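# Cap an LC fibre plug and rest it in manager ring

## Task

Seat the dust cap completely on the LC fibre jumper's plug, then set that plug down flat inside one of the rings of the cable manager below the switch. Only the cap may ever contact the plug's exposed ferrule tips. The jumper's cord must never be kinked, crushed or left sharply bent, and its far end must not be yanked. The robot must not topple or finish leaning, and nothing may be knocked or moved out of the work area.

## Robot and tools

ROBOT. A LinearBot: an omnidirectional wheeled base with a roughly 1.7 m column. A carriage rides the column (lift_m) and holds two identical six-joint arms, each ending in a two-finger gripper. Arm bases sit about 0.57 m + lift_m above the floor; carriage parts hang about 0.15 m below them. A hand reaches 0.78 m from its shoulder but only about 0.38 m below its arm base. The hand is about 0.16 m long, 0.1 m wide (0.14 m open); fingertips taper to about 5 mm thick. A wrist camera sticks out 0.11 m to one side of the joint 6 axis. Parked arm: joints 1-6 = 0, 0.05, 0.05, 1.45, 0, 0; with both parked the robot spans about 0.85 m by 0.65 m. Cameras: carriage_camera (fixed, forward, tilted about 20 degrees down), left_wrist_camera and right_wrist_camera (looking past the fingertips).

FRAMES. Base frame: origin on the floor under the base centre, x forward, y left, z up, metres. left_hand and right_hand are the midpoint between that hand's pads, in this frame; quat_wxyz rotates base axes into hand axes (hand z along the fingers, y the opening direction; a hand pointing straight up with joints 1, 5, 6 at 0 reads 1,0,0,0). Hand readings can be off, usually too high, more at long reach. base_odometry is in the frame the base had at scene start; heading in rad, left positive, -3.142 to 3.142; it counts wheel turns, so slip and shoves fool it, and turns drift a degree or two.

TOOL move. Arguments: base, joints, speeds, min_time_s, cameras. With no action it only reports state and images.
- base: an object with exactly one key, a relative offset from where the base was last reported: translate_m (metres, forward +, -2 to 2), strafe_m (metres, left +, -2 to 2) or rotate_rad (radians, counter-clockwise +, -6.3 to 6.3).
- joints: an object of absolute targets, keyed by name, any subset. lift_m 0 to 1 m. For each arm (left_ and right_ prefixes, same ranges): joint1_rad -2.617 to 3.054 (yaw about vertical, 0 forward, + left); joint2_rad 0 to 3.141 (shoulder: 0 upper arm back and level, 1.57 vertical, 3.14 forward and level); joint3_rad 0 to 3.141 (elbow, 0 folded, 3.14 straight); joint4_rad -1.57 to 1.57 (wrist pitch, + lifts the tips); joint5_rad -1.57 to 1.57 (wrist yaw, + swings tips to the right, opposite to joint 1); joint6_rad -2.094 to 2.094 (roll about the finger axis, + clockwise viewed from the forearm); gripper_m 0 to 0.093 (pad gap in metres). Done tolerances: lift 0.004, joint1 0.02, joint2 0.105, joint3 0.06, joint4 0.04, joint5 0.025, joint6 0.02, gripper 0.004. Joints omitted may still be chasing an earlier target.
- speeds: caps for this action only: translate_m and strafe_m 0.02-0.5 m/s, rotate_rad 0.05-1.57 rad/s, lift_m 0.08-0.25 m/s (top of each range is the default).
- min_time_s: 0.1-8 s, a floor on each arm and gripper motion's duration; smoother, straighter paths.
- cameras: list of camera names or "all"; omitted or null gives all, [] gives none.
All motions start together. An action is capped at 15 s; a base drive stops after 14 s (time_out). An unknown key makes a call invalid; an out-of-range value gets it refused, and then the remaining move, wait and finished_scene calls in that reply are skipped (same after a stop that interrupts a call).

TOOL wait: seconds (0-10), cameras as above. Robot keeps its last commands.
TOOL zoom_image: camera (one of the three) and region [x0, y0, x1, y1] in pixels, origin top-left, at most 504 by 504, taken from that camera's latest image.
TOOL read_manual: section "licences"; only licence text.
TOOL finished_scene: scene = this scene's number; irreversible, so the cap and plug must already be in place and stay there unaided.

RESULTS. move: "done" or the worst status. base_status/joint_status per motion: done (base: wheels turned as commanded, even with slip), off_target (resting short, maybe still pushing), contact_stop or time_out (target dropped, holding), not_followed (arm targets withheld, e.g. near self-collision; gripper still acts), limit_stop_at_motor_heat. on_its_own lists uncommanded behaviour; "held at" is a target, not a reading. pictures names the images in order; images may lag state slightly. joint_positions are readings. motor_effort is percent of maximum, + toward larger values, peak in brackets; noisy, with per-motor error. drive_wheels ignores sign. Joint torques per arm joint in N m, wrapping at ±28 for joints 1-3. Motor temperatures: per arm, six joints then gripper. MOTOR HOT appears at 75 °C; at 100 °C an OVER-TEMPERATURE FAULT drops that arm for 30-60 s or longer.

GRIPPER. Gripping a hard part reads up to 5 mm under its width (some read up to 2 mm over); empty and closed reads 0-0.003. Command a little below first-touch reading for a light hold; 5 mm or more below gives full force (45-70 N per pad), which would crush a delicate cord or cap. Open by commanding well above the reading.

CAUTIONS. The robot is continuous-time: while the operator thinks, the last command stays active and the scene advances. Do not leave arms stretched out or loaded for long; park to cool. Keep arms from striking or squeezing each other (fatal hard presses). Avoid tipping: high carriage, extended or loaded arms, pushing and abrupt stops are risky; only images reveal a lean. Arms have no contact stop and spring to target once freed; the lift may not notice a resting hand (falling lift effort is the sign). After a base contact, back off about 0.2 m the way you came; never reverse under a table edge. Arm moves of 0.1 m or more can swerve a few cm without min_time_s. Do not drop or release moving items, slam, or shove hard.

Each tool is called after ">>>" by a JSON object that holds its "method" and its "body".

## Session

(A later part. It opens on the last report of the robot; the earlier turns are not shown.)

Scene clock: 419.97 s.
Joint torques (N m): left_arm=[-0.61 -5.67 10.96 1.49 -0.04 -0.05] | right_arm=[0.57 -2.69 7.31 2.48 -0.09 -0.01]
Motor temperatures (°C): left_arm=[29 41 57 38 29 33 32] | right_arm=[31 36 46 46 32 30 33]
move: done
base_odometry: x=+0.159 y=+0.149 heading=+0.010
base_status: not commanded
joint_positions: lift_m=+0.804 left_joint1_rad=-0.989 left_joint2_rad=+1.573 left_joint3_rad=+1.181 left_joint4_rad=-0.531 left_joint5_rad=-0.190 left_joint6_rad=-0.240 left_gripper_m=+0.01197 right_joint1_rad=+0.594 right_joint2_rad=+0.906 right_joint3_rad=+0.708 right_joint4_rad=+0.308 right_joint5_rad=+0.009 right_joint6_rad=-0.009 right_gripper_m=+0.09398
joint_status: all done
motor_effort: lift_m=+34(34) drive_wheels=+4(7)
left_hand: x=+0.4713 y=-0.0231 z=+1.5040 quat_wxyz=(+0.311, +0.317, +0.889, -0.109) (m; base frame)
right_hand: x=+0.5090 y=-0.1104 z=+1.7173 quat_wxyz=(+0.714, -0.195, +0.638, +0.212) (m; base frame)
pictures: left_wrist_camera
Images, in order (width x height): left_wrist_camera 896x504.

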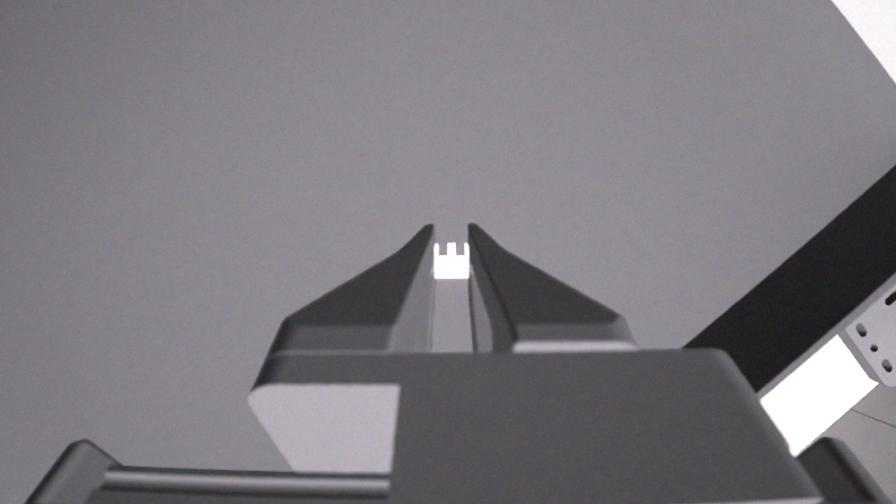

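>>> {"method": "move", "body": {"joints": {"lift_m": 0.85}, "speeds": {"lift_m": 0.1}}}

>>> {"method": "zoom_image", "body": {"camera": "right_wrist_camera", "region": [300, 90, 560, 230]}}

>>> {"method": "zoom_image", "body": {"camera": "left_wrist_camera", "region": [368, 170, 548, 320]}}

Scene clock: 451.73 s.
Joint torques (N m): left_arm=[-0.58 -6.12 10.55 1.53 -0.05 -0.05] | right_arm=[0.57 -2.69 7.41 2.45 -0.1 -0.02]
Motor temperatures (°C): left_arm=[29 41 59 38 29 33 33] | right_arm=[31 36 47 46 32 30 33]
move: done
base_odometry: x=+0.159 y=+0.149 heading=+0.010
base_status: not commanded
joint_positions: lift_m=+0.850 left_joint1_rad=-0.989 left_joint2_rad=+1.578 left_joint3_rad=+1.186 left_joint4_rad=-0.535 left_joint5_rad=-0.190 left_joint6_rad=-0.240 left_gripper_m=+0.01197 right_joint1_rad=+0.594 right_joint2_rad=+0.906 right_joint3_rad=+0.707 right_joint4_rad=+0.311 right_joint5_rad=+0.009 right_joint6_rad=-0.009 right_gripper_m=+0.09398
joint_status: all done
motor_effort: lift_m=+35(44) drive_wheels=+5(6)
left_hand: x=+0.4715 y=-0.0235 z=+1.5491 quat_wxyz=(+0.309, +0.317, +0.890, -0.108) (m; base frame)
right_hand: x=+0.5089 y=-0.1104 z=+1.7636 quat_wxyz=(+0.715, -0.195, +0.637, +0.212) (m; base frame)
pictures: carriage_camera, left_wrist_camera, right_wrist_camera
Images, in order (width x height): carriage_camera 896x504, left_wrist_camera 896x504, right_wrist_camera 896x504.

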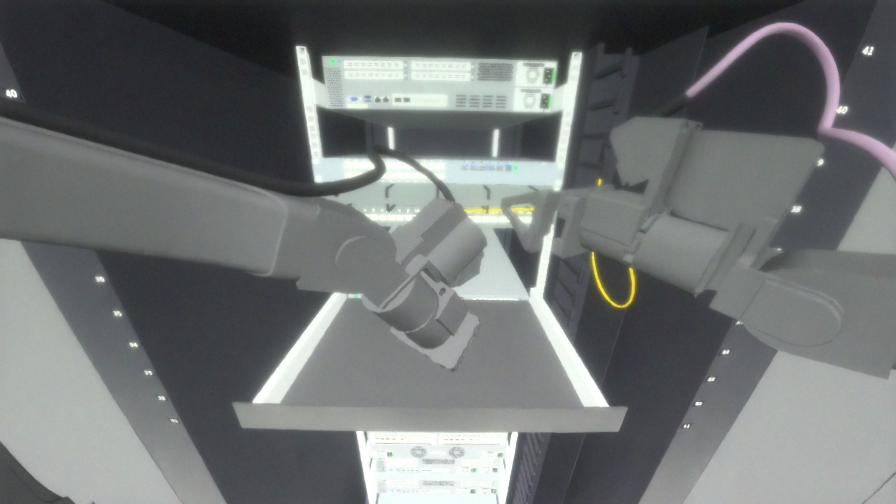

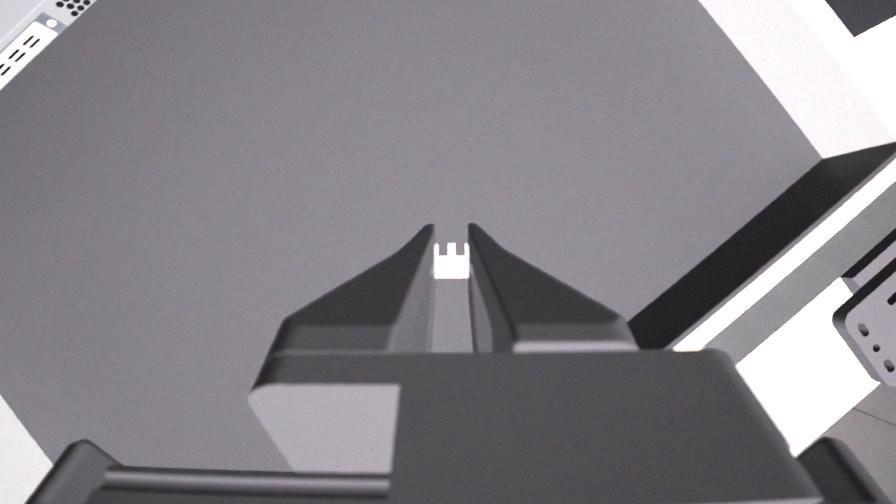

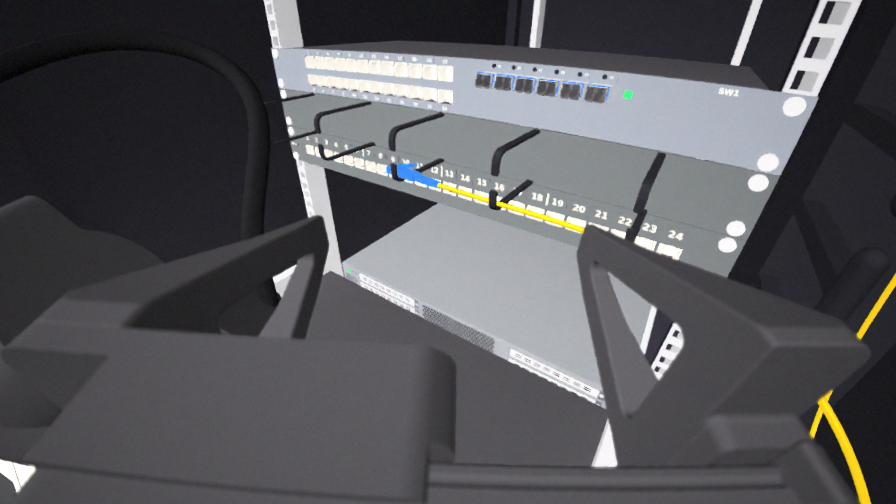

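Scaled by 1.938 from the camera's 896x504 image, which has a finer 1280x720 frame.

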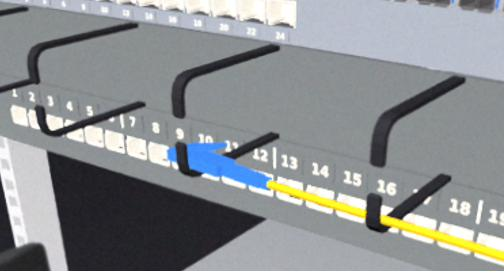

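Scaled by 2.800 from the camera's 896x504 image, which has a finer 1280x720 frame.

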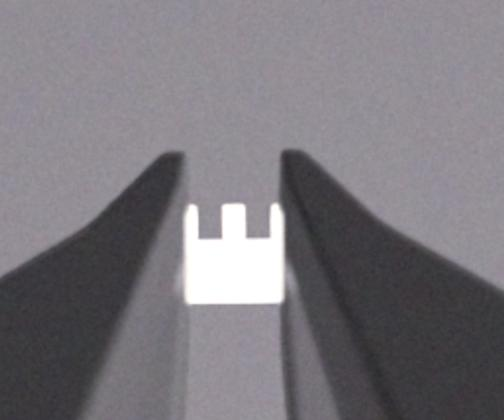

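>>> {"method": "move", "body": {"joints": {"left_joint1_rad": -0.6, "left_joint2_rad": 1.40, "left_joint3_rad": 1.25, "left_joint4_rad": -0.8, "left_joint5_rad": 0.15, "left_joint6_rad": 0.4}, "min_time_s": 2, "cameras": []}}

>>> {"method": "move", "body": {"joints": {"left_joint1_rad": 0.0, "left_joint2_rad": 1.437, "left_joint3_rad": 1.33, "left_joint4_rad": -1.446, "left_joint5_rad": 0.667, "left_joint6_rad": 1.57}, "min_time_s": 3, "cameras": ["carriage_camera", "left_wrist_camera"]}}

>>> {"method": "move", "body": {"joints": {"right_joint1_rad": 0.647, "right_joint2_rad": 1.3, "right_joint3_rad": 0.7, "right_joint4_rad": 0.633, "right_joint5_rad": 0, "right_joint6_rad": 1.571}, "min_time_s": 3, "cameras": ["carriage_camera", "right_wrist_camera"]}}

Scene clock: 511.80 s.
Joint torques (N m): left_arm=[0.66 -7.51 11.25 1.31 0.27 0.11] | right_arm=[0.55 -2.7 7.39 2.44 -0.1 -0.01]
Motor temperatures (°C): left_arm=[29 42 62 38 29 33 34] | right_arm=[31 35 48 47 31 30 33]
move: done
base_odometry: x=+0.159 y=+0.149 heading=+0.010
base_status: not commanded
joint_positions: lift_m=+0.850 left_joint1_rad=-0.608 left_joint2_rad=+1.427 left_joint3_rad=+1.211 left_joint4_rad=-0.791 left_joint5_rad=+0.136 left_joint6_rad=+0.387 left_gripper_m=+0.01197 right_joint1_rad=+0.594 right_joint2_rad=+0.906 right_joint3_rad=+0.707 right_joint4_rad=+0.311 right_joint5_rad=+0.009 right_joint6_rad=-0.009 right_gripper_m=+0.09398
joint_status: all done
motor_effort: lift_m=+35(35) drive_wheels=+8(8)
left_hand: x=+0.5015 y=+0.0794 z=+1.5786 quat_wxyz=(+0.269, +0.474, +0.833, -0.095) (m; base frame)
right_hand: x=+0.5089 y=-0.1104 z=+1.7636 quat_wxyz=(+0.715, -0.195, +0.637, +0.212) (m; base frame)
pictures: none
No camera images: "cameras" was empty.

Scene clock: 515.10 s.
Joint torques (N m): left_arm=[0.72 -3.51 9.8 0.06 0.56 0.14] | right_arm=[0.57 -2.69 7.41 2.45 -0.1 -0.01]
Motor temperatures (°C): left_arm=[29 42 61 38 29 33 34] | right_arm=[31 35 48 47 31 30 33]
move: done
base_odometry: x=+0.159 y=+0.149 heading=+0.010
base_status: not commanded
joint_positions: lift_m=+0.850 left_joint1_rad=-0.008 left_joint2_rad=+1.427 left_joint3_rad=+1.296 left_joint4_rad=-1.434 left_joint5_rad=+0.652 left_joint6_rad=+1.557 left_gripper_m=+0.01197 right_joint1_rad=+0.594 right_joint2_rad=+0.906 right_joint3_rad=+0.707 right_joint4_rad=+0.311 right_joint5_rad=+0.009 right_joint6_rad=-0.009 right_gripper_m=+0.09398
joint_status: all done
motor_effort: lift_m=+35(35) drive_wheels=+5(9)
left_hand: x=+0.4485 y=+0.2008 z=+1.5957 quat_wxyz=(+0.226, +0.669, +0.671, -0.227) (m; base frame)
right_hand: x=+0.5089 y=-0.1104 z=+1.7636 quat_wxyz=(+0.715, -0.195, +0.637, +0.212) (m; base frame)
pictures: carriage_camera, left_wrist_camera
Images, in order (width x height): carriage_camera 896x504, left_wrist_camera 896x504.

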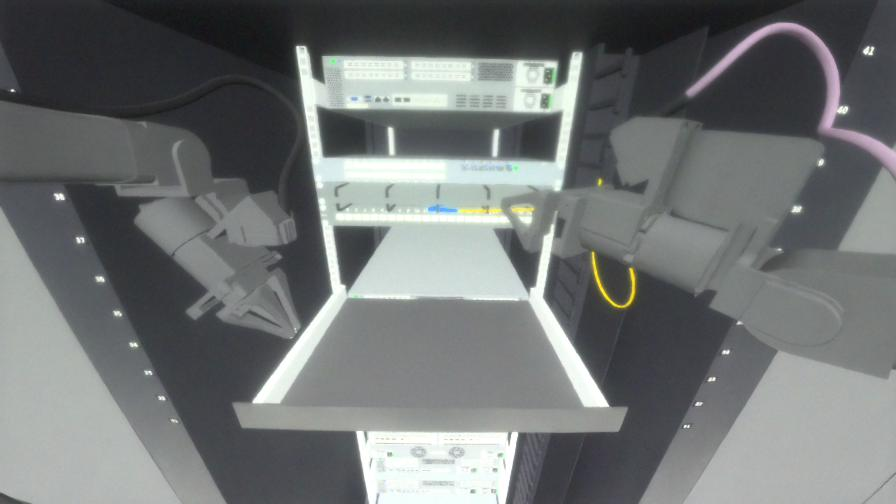

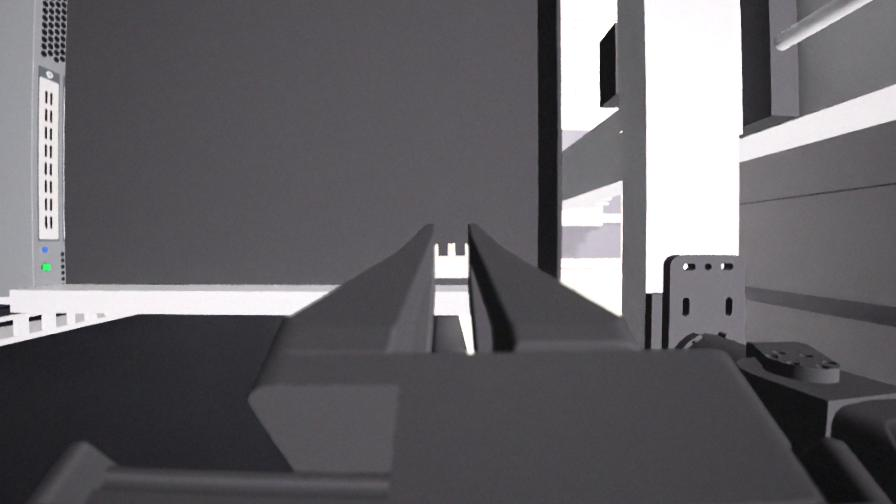

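Scene clock: 518.43 s.
Joint torques (N m): left_arm=[0.69 -3.51 9.8 0.07 0.55 0.11] | right_arm=[0.58 -4.18 7.1 2.62 -0.1 -0.11]
Motor temperatures (°C): left_arm=[29 41 61 38 29 33 34] | right_arm=[31 35 48 48 31 30 33]
move: done
base_odometry: x=+0.159 y=+0.149 heading=+0.010
base_status: not commanded
joint_positions: lift_m=+0.850 left_joint1_rad=-0.008 left_joint2_rad=+1.427 left_joint3_rad=+1.296 left_joint4_rad=-1.437 left_joint5_rad=+0.654 left_joint6_rad=+1.559 left_gripper_m=+0.01197 right_joint1_rad=+0.641 right_joint2_rad=+1.288 right_joint3_rad=+0.707 right_joint4_rad=+0.632 right_joint5_rad=+0.009 right_joint6_rad=+1.559 right_gripper_m=+0.09398
joint_status: all done
motor_effort: lift_m=+35(35) drive_wheels=+5(8)
left_hand: x=+0.4479 y=+0.2006 z=+1.5959 quat_wxyz=(+0.226, +0.669, +0.671, -0.228) (m; base frame)
right_hand: x=+0.5606 y=-0.0512 z=+1.6996 quat_wxyz=(+0.332, +0.308, +0.616, +0.645) (m; base frame)
pictures: carriage_camera, right_wrist_camera
Images, in order (width x height): carriage_camera 896x504, right_wrist_camera 896x504.

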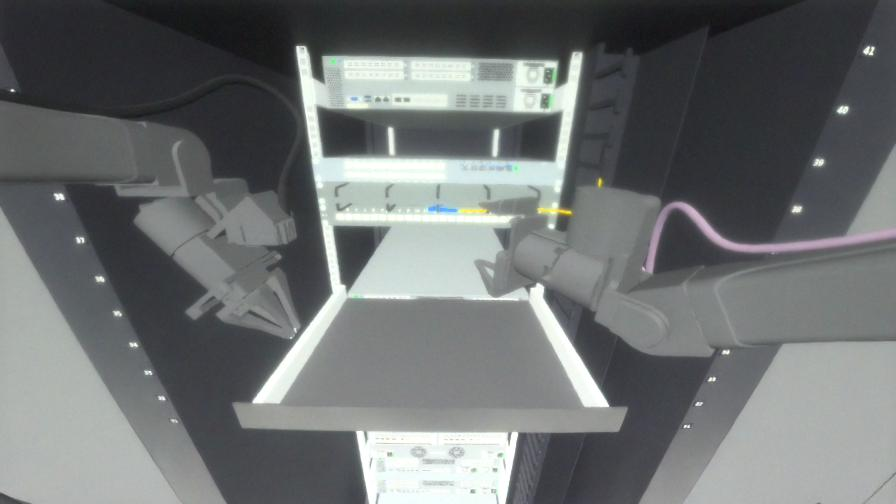

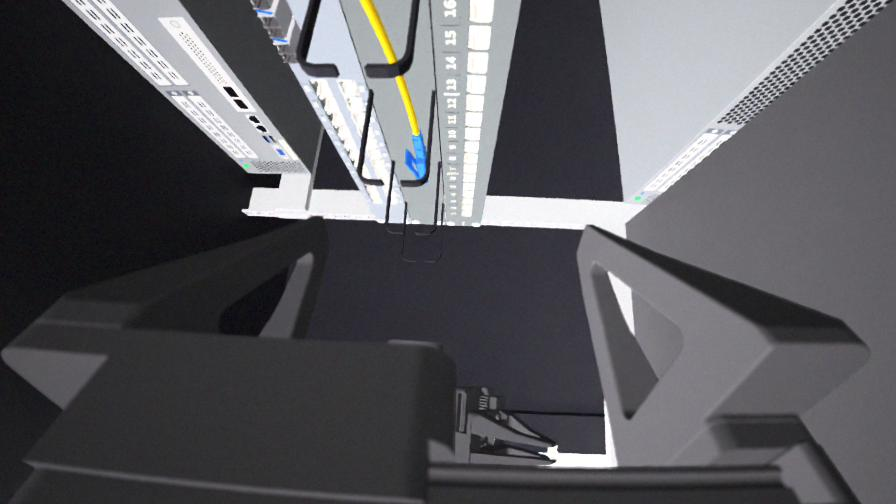

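>>> {"method": "zoom_image", "body": {"camera": "right_wrist_camera", "region": [280, 0, 500, 220]}}

>>> {"method": "zoom_image", "body": {"camera": "right_wrist_camera", "region": [355, 115, 455, 215]}}

>>> {"method": "zoom_image", "body": {"camera": "left_wrist_camera", "region": [398, 200, 498, 300]}}

Scaled by 2.291 from the camera's 896x504 image, which has a finer 1280x720 frame.

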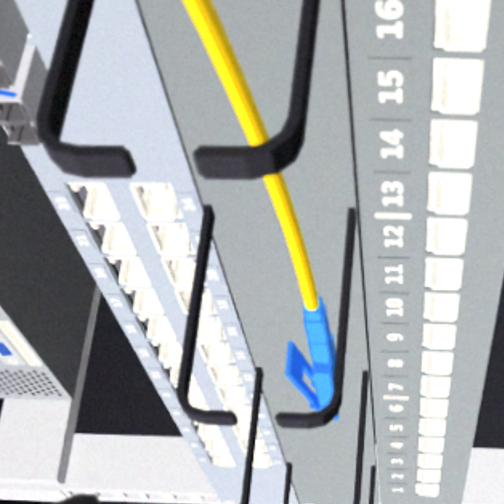

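Scaled by 5.040 from the camera's 896x504 image, which has a finer 1280x720 frame.

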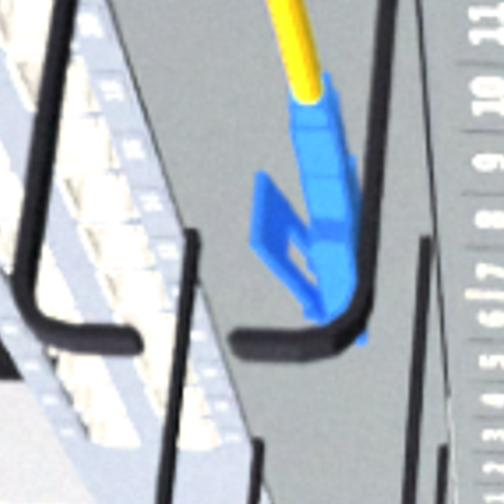

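This scene's latest camera images include none from left_wrist_camera. They are from: carriage_camera, right_wrist_camera. left_wrist_camera's image comes with the result of a call that names it in "cameras".

>>> {"method": "move", "body": {"joints": {"right_joint1_rad": 0.666, "right_joint2_rad": 1.42, "right_joint3_rad": 0.94, "right_joint4_rad": 0.493, "right_joint5_rad": 0, "right_joint6_rad": 1.571, "right_gripper_m": 0.04}, "min_time_s": 2, "cameras": ["carriage_camera", "right_wrist_camera", "left_wrist_camera"]}}

>>> {"method": "zoom_image", "body": {"camera": "right_wrist_camera", "region": [280, 0, 500, 220]}}

>>> {"method": "zoom_image", "body": {"camera": "left_wrist_camera", "region": [398, 200, 498, 300]}}

Scene clock: 558.10 s.
Joint torques (N m): left_arm=[0.69 -3.48 9.8 0.08 0.55 0.11] | right_arm=[0.58 -5.31 10.29 2.43 -0.09 -0.1]
Motor temperatures (°C): left_arm=[29 40 58 36 29 33 35] | right_arm=[31 36 48 53 31 30 33]
move: done
base_odometry: x=+0.159 y=+0.149 heading=+0.010
base_status: not commanded
joint_positions: lift_m=+0.850 left_joint1_rad=-0.008 left_joint2_rad=+1.427 left_joint3_rad=+1.296 left_joint4_rad=-1.437 left_joint5_rad=+0.654 left_joint6_rad=+1.559 left_gripper_m=+0.01197 right_joint1_rad=+0.660 right_joint2_rad=+1.406 right_joint3_rad=+0.913 right_joint4_rad=+0.511 right_joint5_rad=+0.008 right_joint6_rad=+1.561 right_gripper_m=+0.04014
joint_status: all done
motor_effort: lift_m=+35(35) drive_wheels=+5(8)
left_hand: x=+0.4478 y=+0.2005 z=+1.5959 quat_wxyz=(+0.226, +0.669, +0.671, -0.229) (m; base frame)
right_hand: x=+0.5850 y=-0.0220 z=+1.7192 quat_wxyz=(+0.320, +0.308, +0.629, +0.638) (m; base frame)
pictures: carriage_camera, left_wrist_camera, right_wrist_camera
Images, in order (width x height): carriage_camera 896x504, left_wrist_camera 896x504, right_wrist_camera 896x504.

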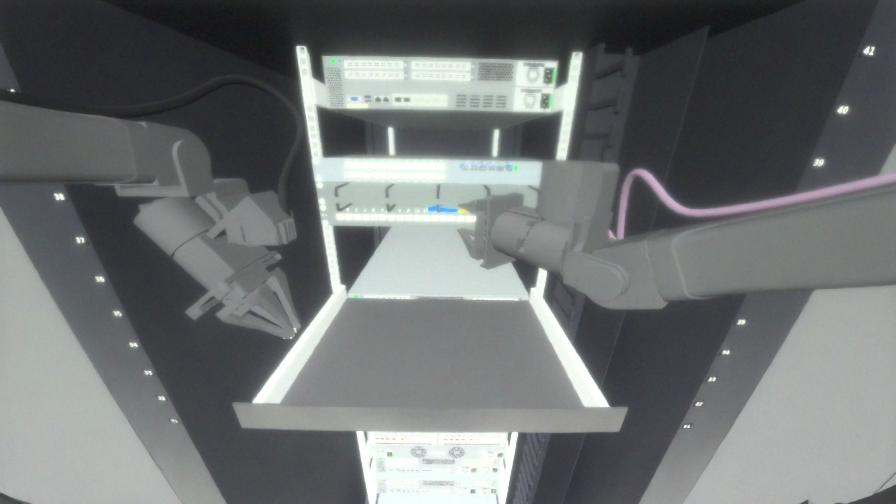

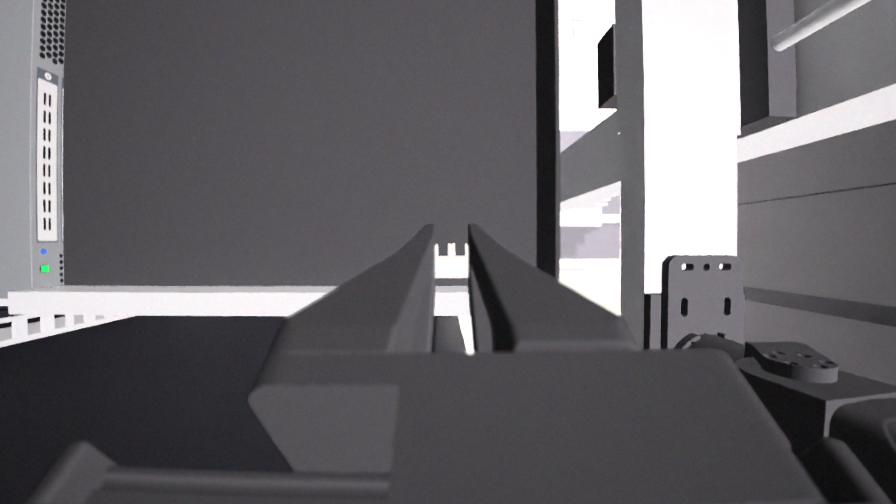

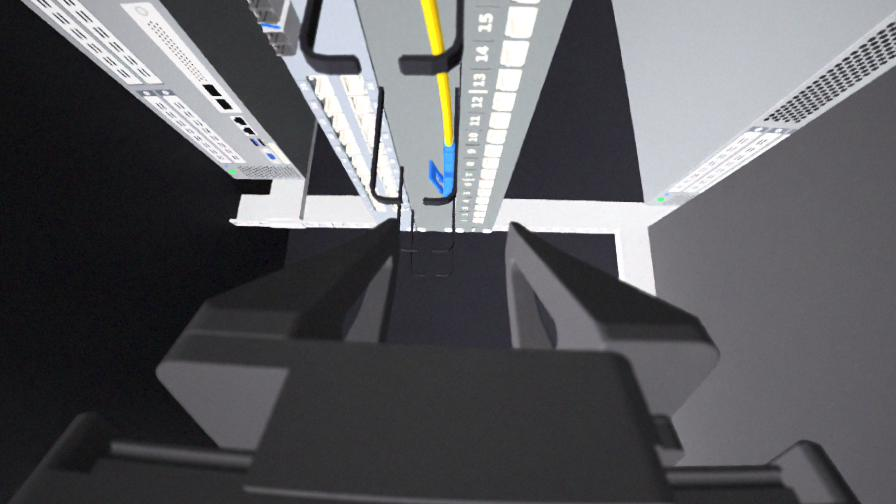

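Scaled by 2.291 from the camera's 896x504 image, which has a finer 1280x720 frame.

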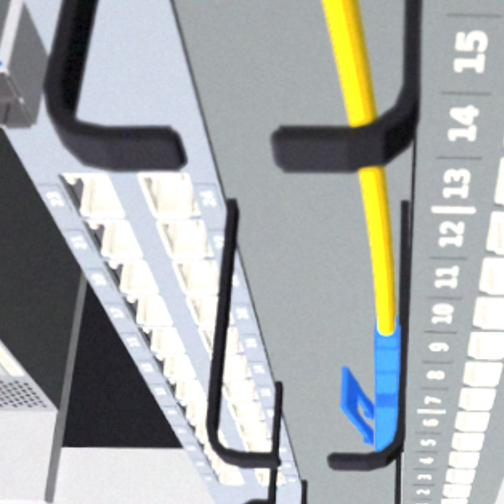

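Scaled by 5.040 from the camera's 896x504 image, which has a finer 1280x720 frame.

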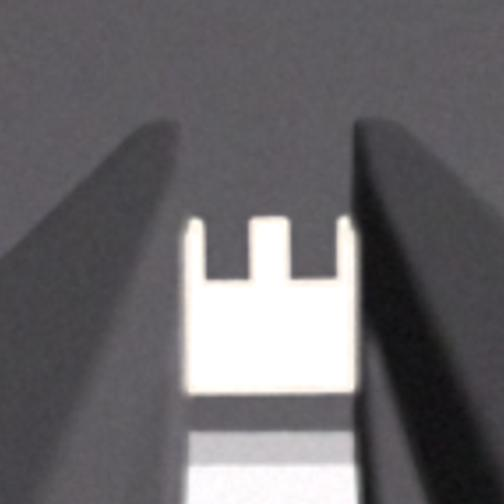

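>>> {"method": "move", "body": {"joints": {"right_joint1_rad": 0.672, "right_joint2_rad": 1.56, "right_joint3_rad": 1.088, "right_joint4_rad": 0.473, "right_joint5_rad": 0, "right_joint6_rad": 1.571}, "min_time_s": 2, "cameras": ["carriage_camera", "right_wrist_camera"]}}

>>> {"method": "zoom_image", "body": {"camera": "right_wrist_camera", "region": [340, 40, 560, 260]}}

>>> {"method": "zoom_image", "body": {"camera": "carriage_camera", "region": [400, 170, 520, 240]}}

Scene clock: 581.87 s.
Joint torques (N m): left_arm=[0.7 -3.52 9.78 0.08 0.55 0.12] | right_arm=[0.57 -6.53 10.3 2.43 -0.09 -0.11]
Motor temperatures (°C): left_arm=[29 39 57 35 30 33 35] | right_arm=[31 36 49 50 31 30 33]
move: done
base_odometry: x=+0.159 y=+0.149 heading=+0.010
base_status: not commanded
joint_positions: lift_m=+0.850 left_joint1_rad=-0.008 left_joint2_rad=+1.427 left_joint3_rad=+1.296 left_joint4_rad=-1.437 left_joint5_rad=+0.654 left_joint6_rad=+1.559 left_gripper_m=+0.01197 right_joint1_rad=+0.666 right_joint2_rad=+1.544 right_joint3_rad=+1.061 right_joint4_rad=+0.491 right_joint5_rad=+0.008 right_joint6_rad=+1.561 right_gripper_m=+0.04014
joint_status: all done
motor_effort: lift_m=+35(35) drive_wheels=+5(8)
left_hand: x=+0.4478 y=+0.2005 z=+1.5959 quat_wxyz=(+0.226, +0.669, +0.671, -0.229) (m; base frame)
right_hand: x=+0.6122 y=+0.0032 z=+1.7225 quat_wxyz=(+0.316, +0.308, +0.634, +0.635) (m; base frame)
pictures: carriage_camera, right_wrist_camera
Images, in order (width x height): carriage_camera 896x504, right_wrist_camera 896x504.

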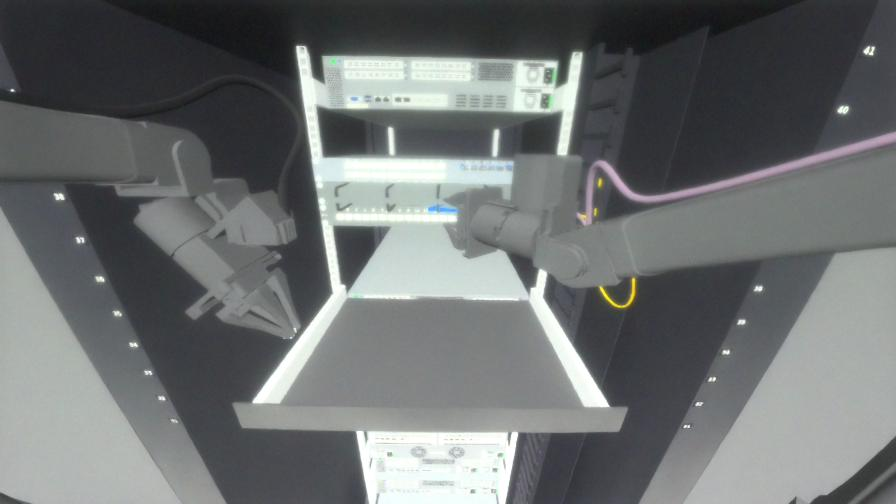

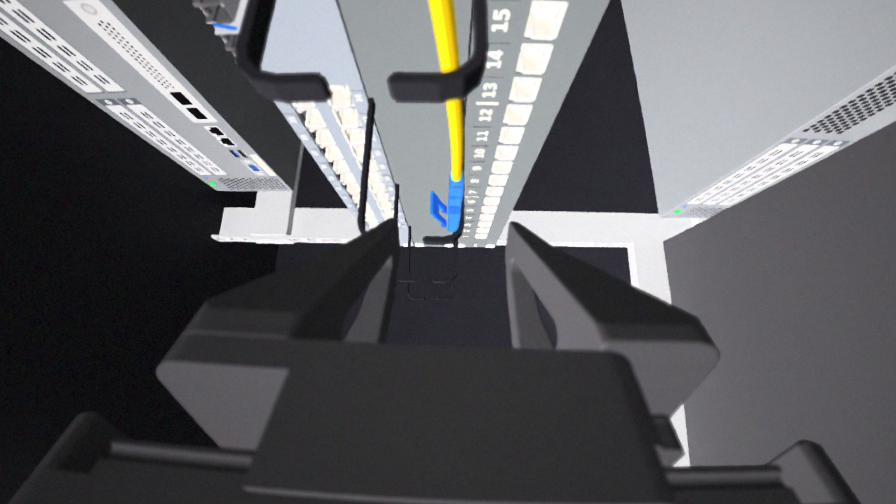

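Scaled by 2.291 from the camera's 896x504 image, which has a finer 1280x720 frame.

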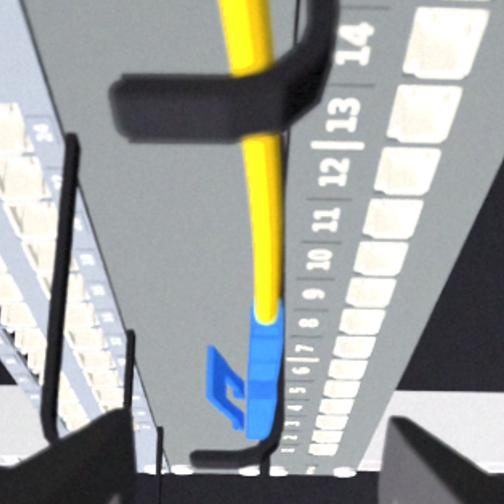

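Scaled by 4.200 from the camera's 896x504 image, which has a finer 1280x720 frame.

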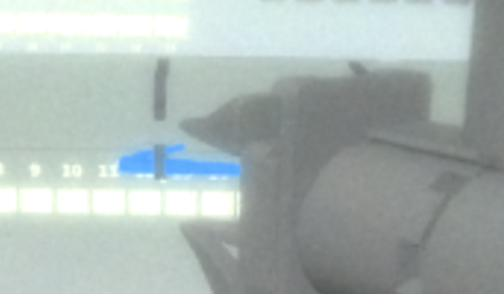

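>>> {"method": "move", "body": {"joints": {"right_joint1_rad": 0.669, "right_joint2_rad": 1.690, "right_joint3_rad": 1.229, "right_joint4_rad": 0.457, "right_joint5_rad": 0, "right_joint6_rad": 1.571}, "min_time_s": 2, "cameras": ["carriage_camera", "right_wrist_camera"]}}

>>> {"method": "zoom_image", "body": {"camera": "right_wrist_camera", "region": [380, 140, 540, 300]}}

>>> {"method": "zoom_image", "body": {"camera": "carriage_camera", "region": [400, 170, 520, 240]}}

Scene clock: 594.33 s.
Joint torques (N m): left_arm=[0.72 -3.52 9.8 0.08 0.55 0.11] | right_arm=[1.09 -7.09 10.58 2.42 -0.38 -0.18]
Motor temperatures (°C): left_arm=[29 39 57 35 30 33 35] | right_arm=[31 37 51 50 31 30 33]
move: off_target
base_odometry: x=+0.159 y=+0.149 heading=+0.010
base_status: not commanded
joint_positions: lift_m=+0.850 left_joint1_rad=-0.008 left_joint2_rad=+1.427 left_joint3_rad=+1.296 left_joint4_rad=-1.437 left_joint5_rad=+0.654 left_joint6_rad=+1.559 left_gripper_m=+0.01197 right_joint1_rad=+0.658 right_joint2_rad=+1.667 right_joint3_rad=+1.200 right_joint4_rad=+0.478 right_joint5_rad=+0.037 right_joint6_rad=+1.568 right_gripper_m=+0.04014
joint_status: right_joint5_rad off_target (ended at +0.037, target +0.000); the others done
motor_effort: lift_m=+35(35) drive_wheels=+5(8)
left_hand: x=+0.4478 y=+0.2005 z=+1.5959 quat_wxyz=(+0.226, +0.669, +0.671, -0.229) (m; base frame)
right_hand: x=+0.6441 y=+0.0163 z=+1.7262 quat_wxyz=(+0.326, +0.321, +0.626, +0.632) (m; base frame)
pictures: carriage_camera, right_wrist_camera
Images, in order (width x height): carriage_camera 896x504, right_wrist_camera 896x504.

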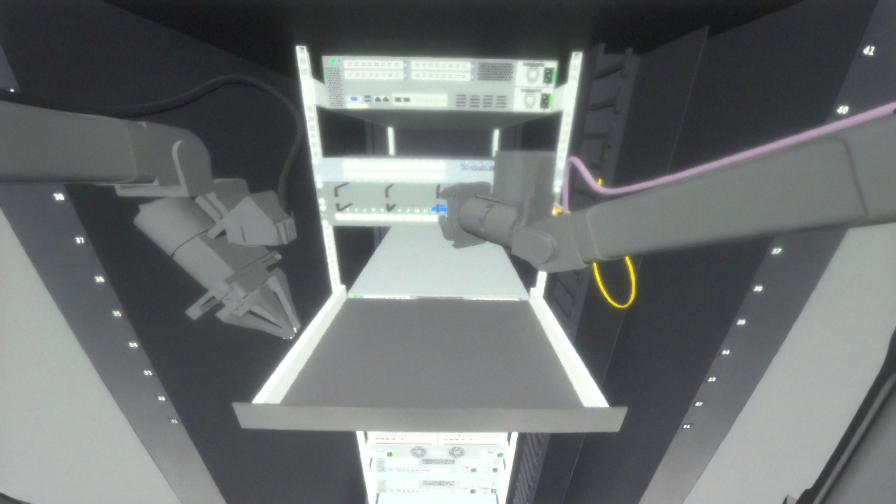

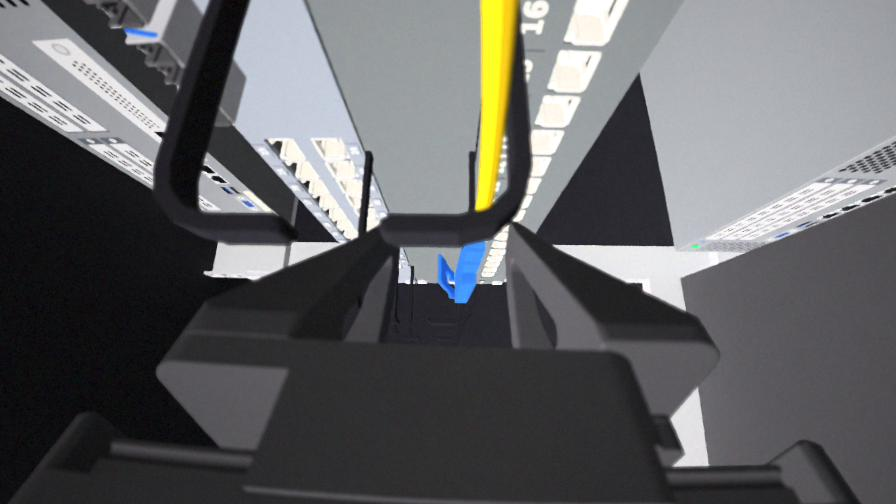

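Scaled by 3.150 from the camera's 896x504 image, which has a finer 1280x720 frame.

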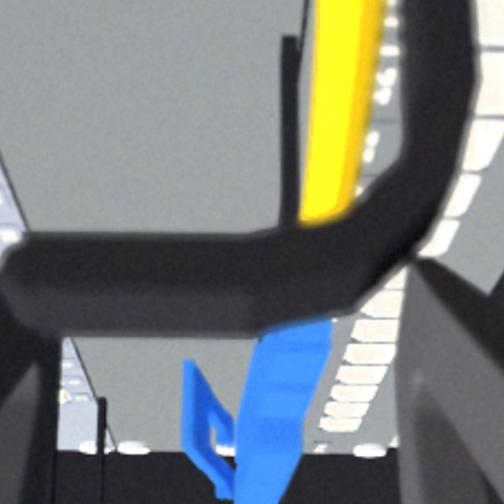

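Scaled by 4.200 from the camera's 896x504 image, which has a finer 1280x720 frame.

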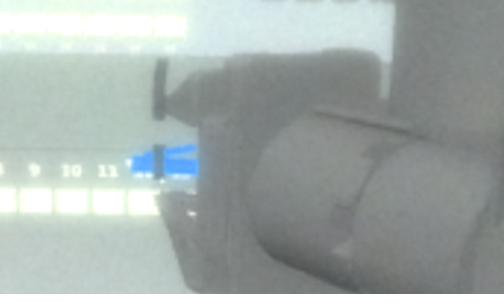

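>>> {"method": "move", "body": {"joints": {"right_joint1_rad": 0.672, "right_joint2_rad": 1.50, "right_joint3_rad": 1.02, "right_joint4_rad": 0.473, "right_joint5_rad": 0.02, "right_joint6_rad": 1.571}, "min_time_s": 2, "cameras": []}}

>>> {"method": "move", "body": {"joints": {"right_joint1_rad": 0.915, "right_joint2_rad": 1.62, "right_joint3_rad": 1.158, "right_joint4_rad": 0.462, "right_joint5_rad": 0.665, "right_joint6_rad": 1.571}, "min_time_s": 2.5, "cameras": ["carriage_camera", "right_wrist_camera"]}}

>>> {"method": "zoom_image", "body": {"camera": "carriage_camera", "region": [400, 170, 520, 240]}}

Scene clock: 610.20 s.
Joint torques (N m): left_arm=[0.72 -3.52 9.81 0.08 0.54 0.12] | right_arm=[0.57 -9.76 6.54 2.59 -0.03 -0.19]
Motor temperatures (°C): left_arm=[29 39 58 34 30 33 35] | right_arm=[31 38 52 51 31 30 33]
move: done
base_odometry: x=+0.159 y=+0.149 heading=+0.010
base_status: not commanded
joint_positions: lift_m=+0.850 left_joint1_rad=-0.008 left_joint2_rad=+1.427 left_joint3_rad=+1.296 left_joint4_rad=-1.437 left_joint5_rad=+0.654 left_joint6_rad=+1.559 left_gripper_m=+0.01197 right_joint1_rad=+0.666 right_joint2_rad=+1.522 right_joint3_rad=+1.036 right_joint4_rad=+0.477 right_joint5_rad=+0.024 right_joint6_rad=+1.569 right_gripper_m=+0.04014
joint_status: all done
motor_effort: lift_m=+35(35) drive_wheels=+4(8)
left_hand: x=+0.4478 y=+0.2005 z=+1.5959 quat_wxyz=(+0.226, +0.669, +0.671, -0.229) (m; base frame)
right_hand: x=+0.6091 y=-0.0029 z=+1.7178 quat_wxyz=(+0.316, +0.317, +0.635, +0.629) (m; base frame)
pictures: none
No camera images: "cameras" was empty.

Scene clock: 613.00 s.
Joint torques (N m): left_arm=[0.66 -3.51 9.78 0.09 0.55 0.11] | right_arm=[0.57 -6.87 10.14 2.2 0.12 -0.19]
Motor temperatures (°C): left_arm=[29 39 58 34 30 33 35] | right_arm=[31 38 52 52 31 30 33]
move: done
base_odometry: x=+0.159 y=+0.149 heading=+0.010
base_status: not commanded
joint_positions: lift_m=+0.850 left_joint1_rad=-0.008 left_joint2_rad=+1.427 left_joint3_rad=+1.296 left_joint4_rad=-1.437 left_joint5_rad=+0.655 left_joint6_rad=+1.559 left_gripper_m=+0.01197 right_joint1_rad=+0.909 right_joint2_rad=+1.604 right_joint3_rad=+1.132 right_joint4_rad=+0.477 right_joint5_rad=+0.654 right_joint6_rad=+1.569 right_gripper_m=+0.04014
joint_status: all done
motor_effort: lift_m=+35(35) drive_wheels=+2(8)
left_hand: x=+0.4478 y=+0.2004 z=+1.5959 quat_wxyz=(+0.226, +0.669, +0.670, -0.229) (m; base frame)
right_hand: x=+0.5955 y=+0.0111 z=+1.7245 quat_wxyz=(+0.433, +0.432, +0.558, +0.561) (m; base frame)
pictures: carriage_camera, right_wrist_camera
Images, in order (width x height): carriage_camera 896x504, right_wrist_camera 896x504.

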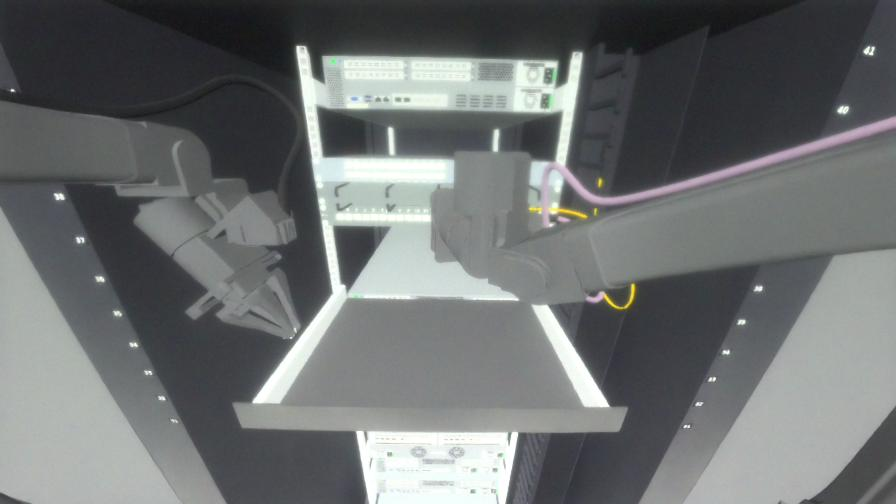

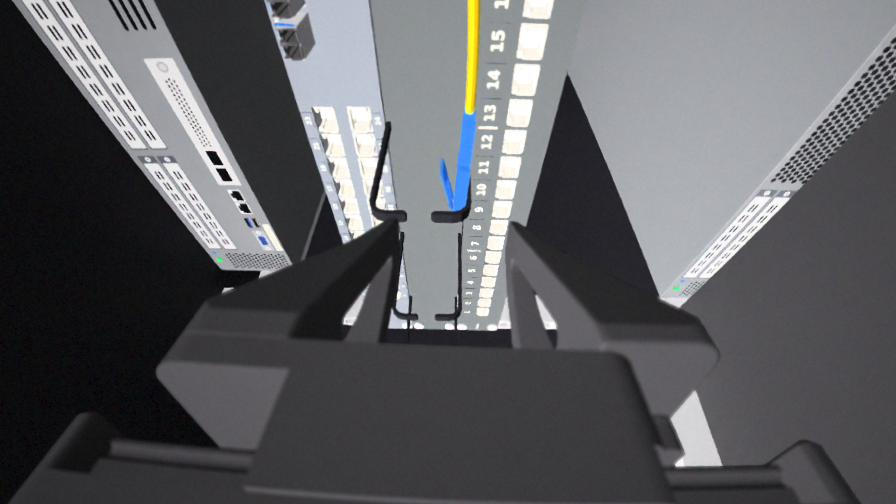

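Scaled by 4.200 from the camera's 896x504 image, which has a finer 1280x720 frame.

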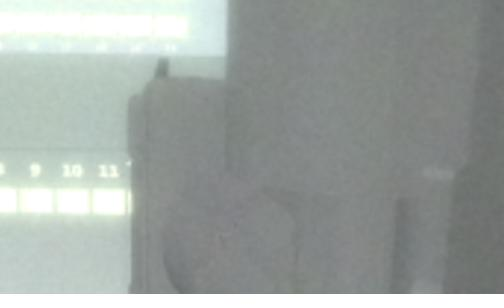

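>>> {"method": "zoom_image", "body": {"camera": "right_wrist_camera", "region": [400, 80, 540, 240]}}

Scaled by 3.150 from the camera's 896x504 image, which has a finer 1280x720 frame.

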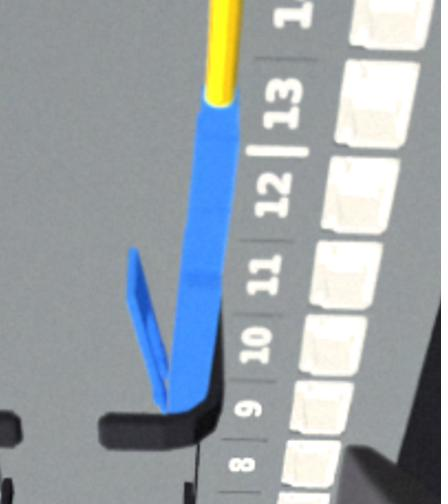

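>>> {"method": "move", "body": {"joints": {"right_joint1_rad": 0.801, "right_joint2_rad": 1.757, "right_joint3_rad": 1.296, "right_joint4_rad": 0.457, "right_joint5_rad": 0.555, "right_joint6_rad": 1.571}, "min_time_s": 3, "cameras": ["carriage_camera", "right_wrist_camera"]}}

>>> {"method": "zoom_image", "body": {"camera": "right_wrist_camera", "region": [380, 160, 540, 320]}}

Scene clock: 635.50 s.
Joint torques (N m): left_arm=[0.73 -3.51 9.8 0.08 0.55 0.11] | right_arm=[-7.5 -1.43 14.64 2.59 -1 -0.24]
Motor temperatures (°C): left_arm=[29 39 58 34 30 33 35] | right_arm=[31 38 52 52 31 30 33]
move: off_target
base_odometry: x=+0.158 y=+0.149 heading=+0.010
base_status: not commanded
joint_positions: lift_m=+0.850 left_joint1_rad=-0.008 left_joint2_rad=+1.427 left_joint3_rad=+1.296 left_joint4_rad=-1.438 left_joint5_rad=+0.655 left_joint6_rad=+1.559 left_gripper_m=+0.01197 right_joint1_rad=+0.875 right_joint2_rad=+1.675 right_joint3_rad=+1.218 right_joint4_rad=+0.440 right_joint5_rad=+0.651 right_joint6_rad=+1.574 right_gripper_m=+0.04011
joint_status: right_joint1_rad off_target (ended at +0.875, target +0.801); right_joint3_rad off_target (ended at +1.218, target +1.296); right_joint5_rad off_target (ended at +0.651, target +0.555); the others done
motor_effort: lift_m=+35(35) drive_wheels=-7(8)
left_hand: x=+0.4477 y=+0.2005 z=+1.5959 quat_wxyz=(+0.226, +0.669, +0.671, -0.229) (m; base frame)
right_hand: x=+0.6186 y=+0.0136 z=+1.7225 quat_wxyz=(+0.440, +0.442, +0.558, +0.548) (m; base frame)
pictures: carriage_camera, right_wrist_camera
Images, in order (width x height): carriage_camera 896x504, right_wrist_camera 896x504.

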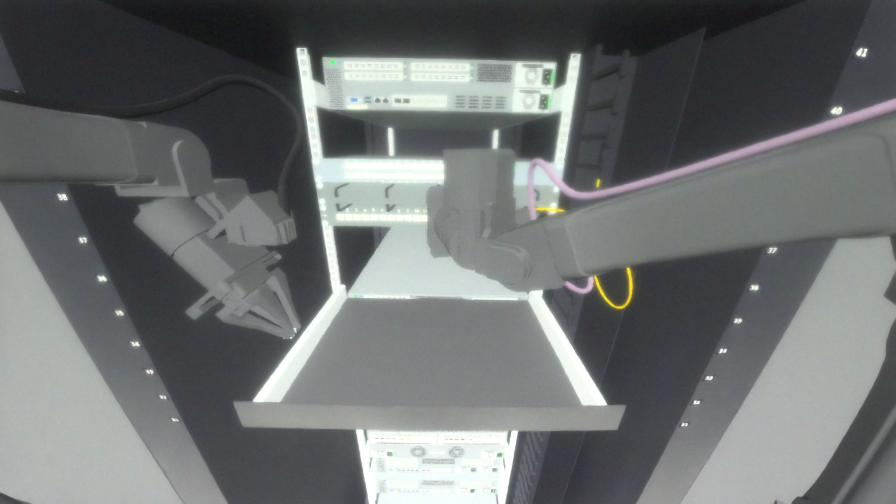

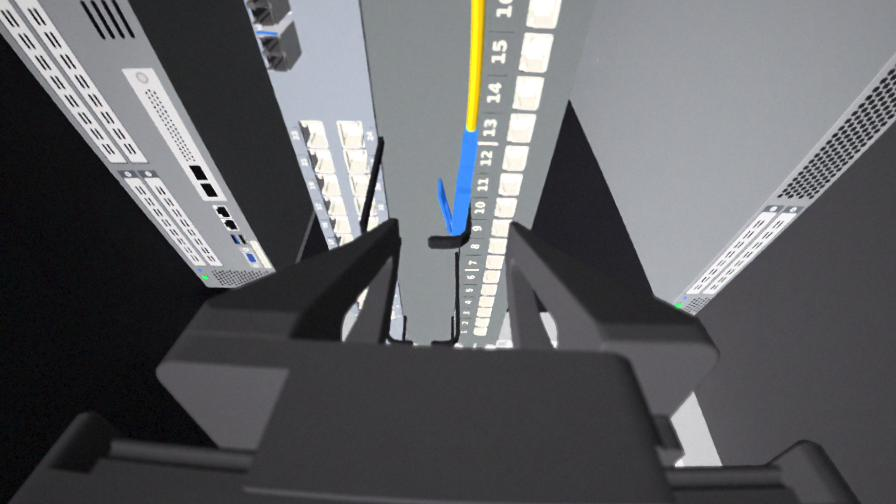

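Scaled by 3.150 from the camera's 896x504 image, which has a finer 1280x720 frame.

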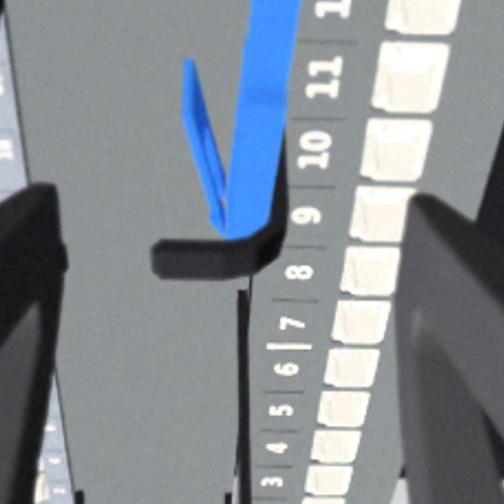

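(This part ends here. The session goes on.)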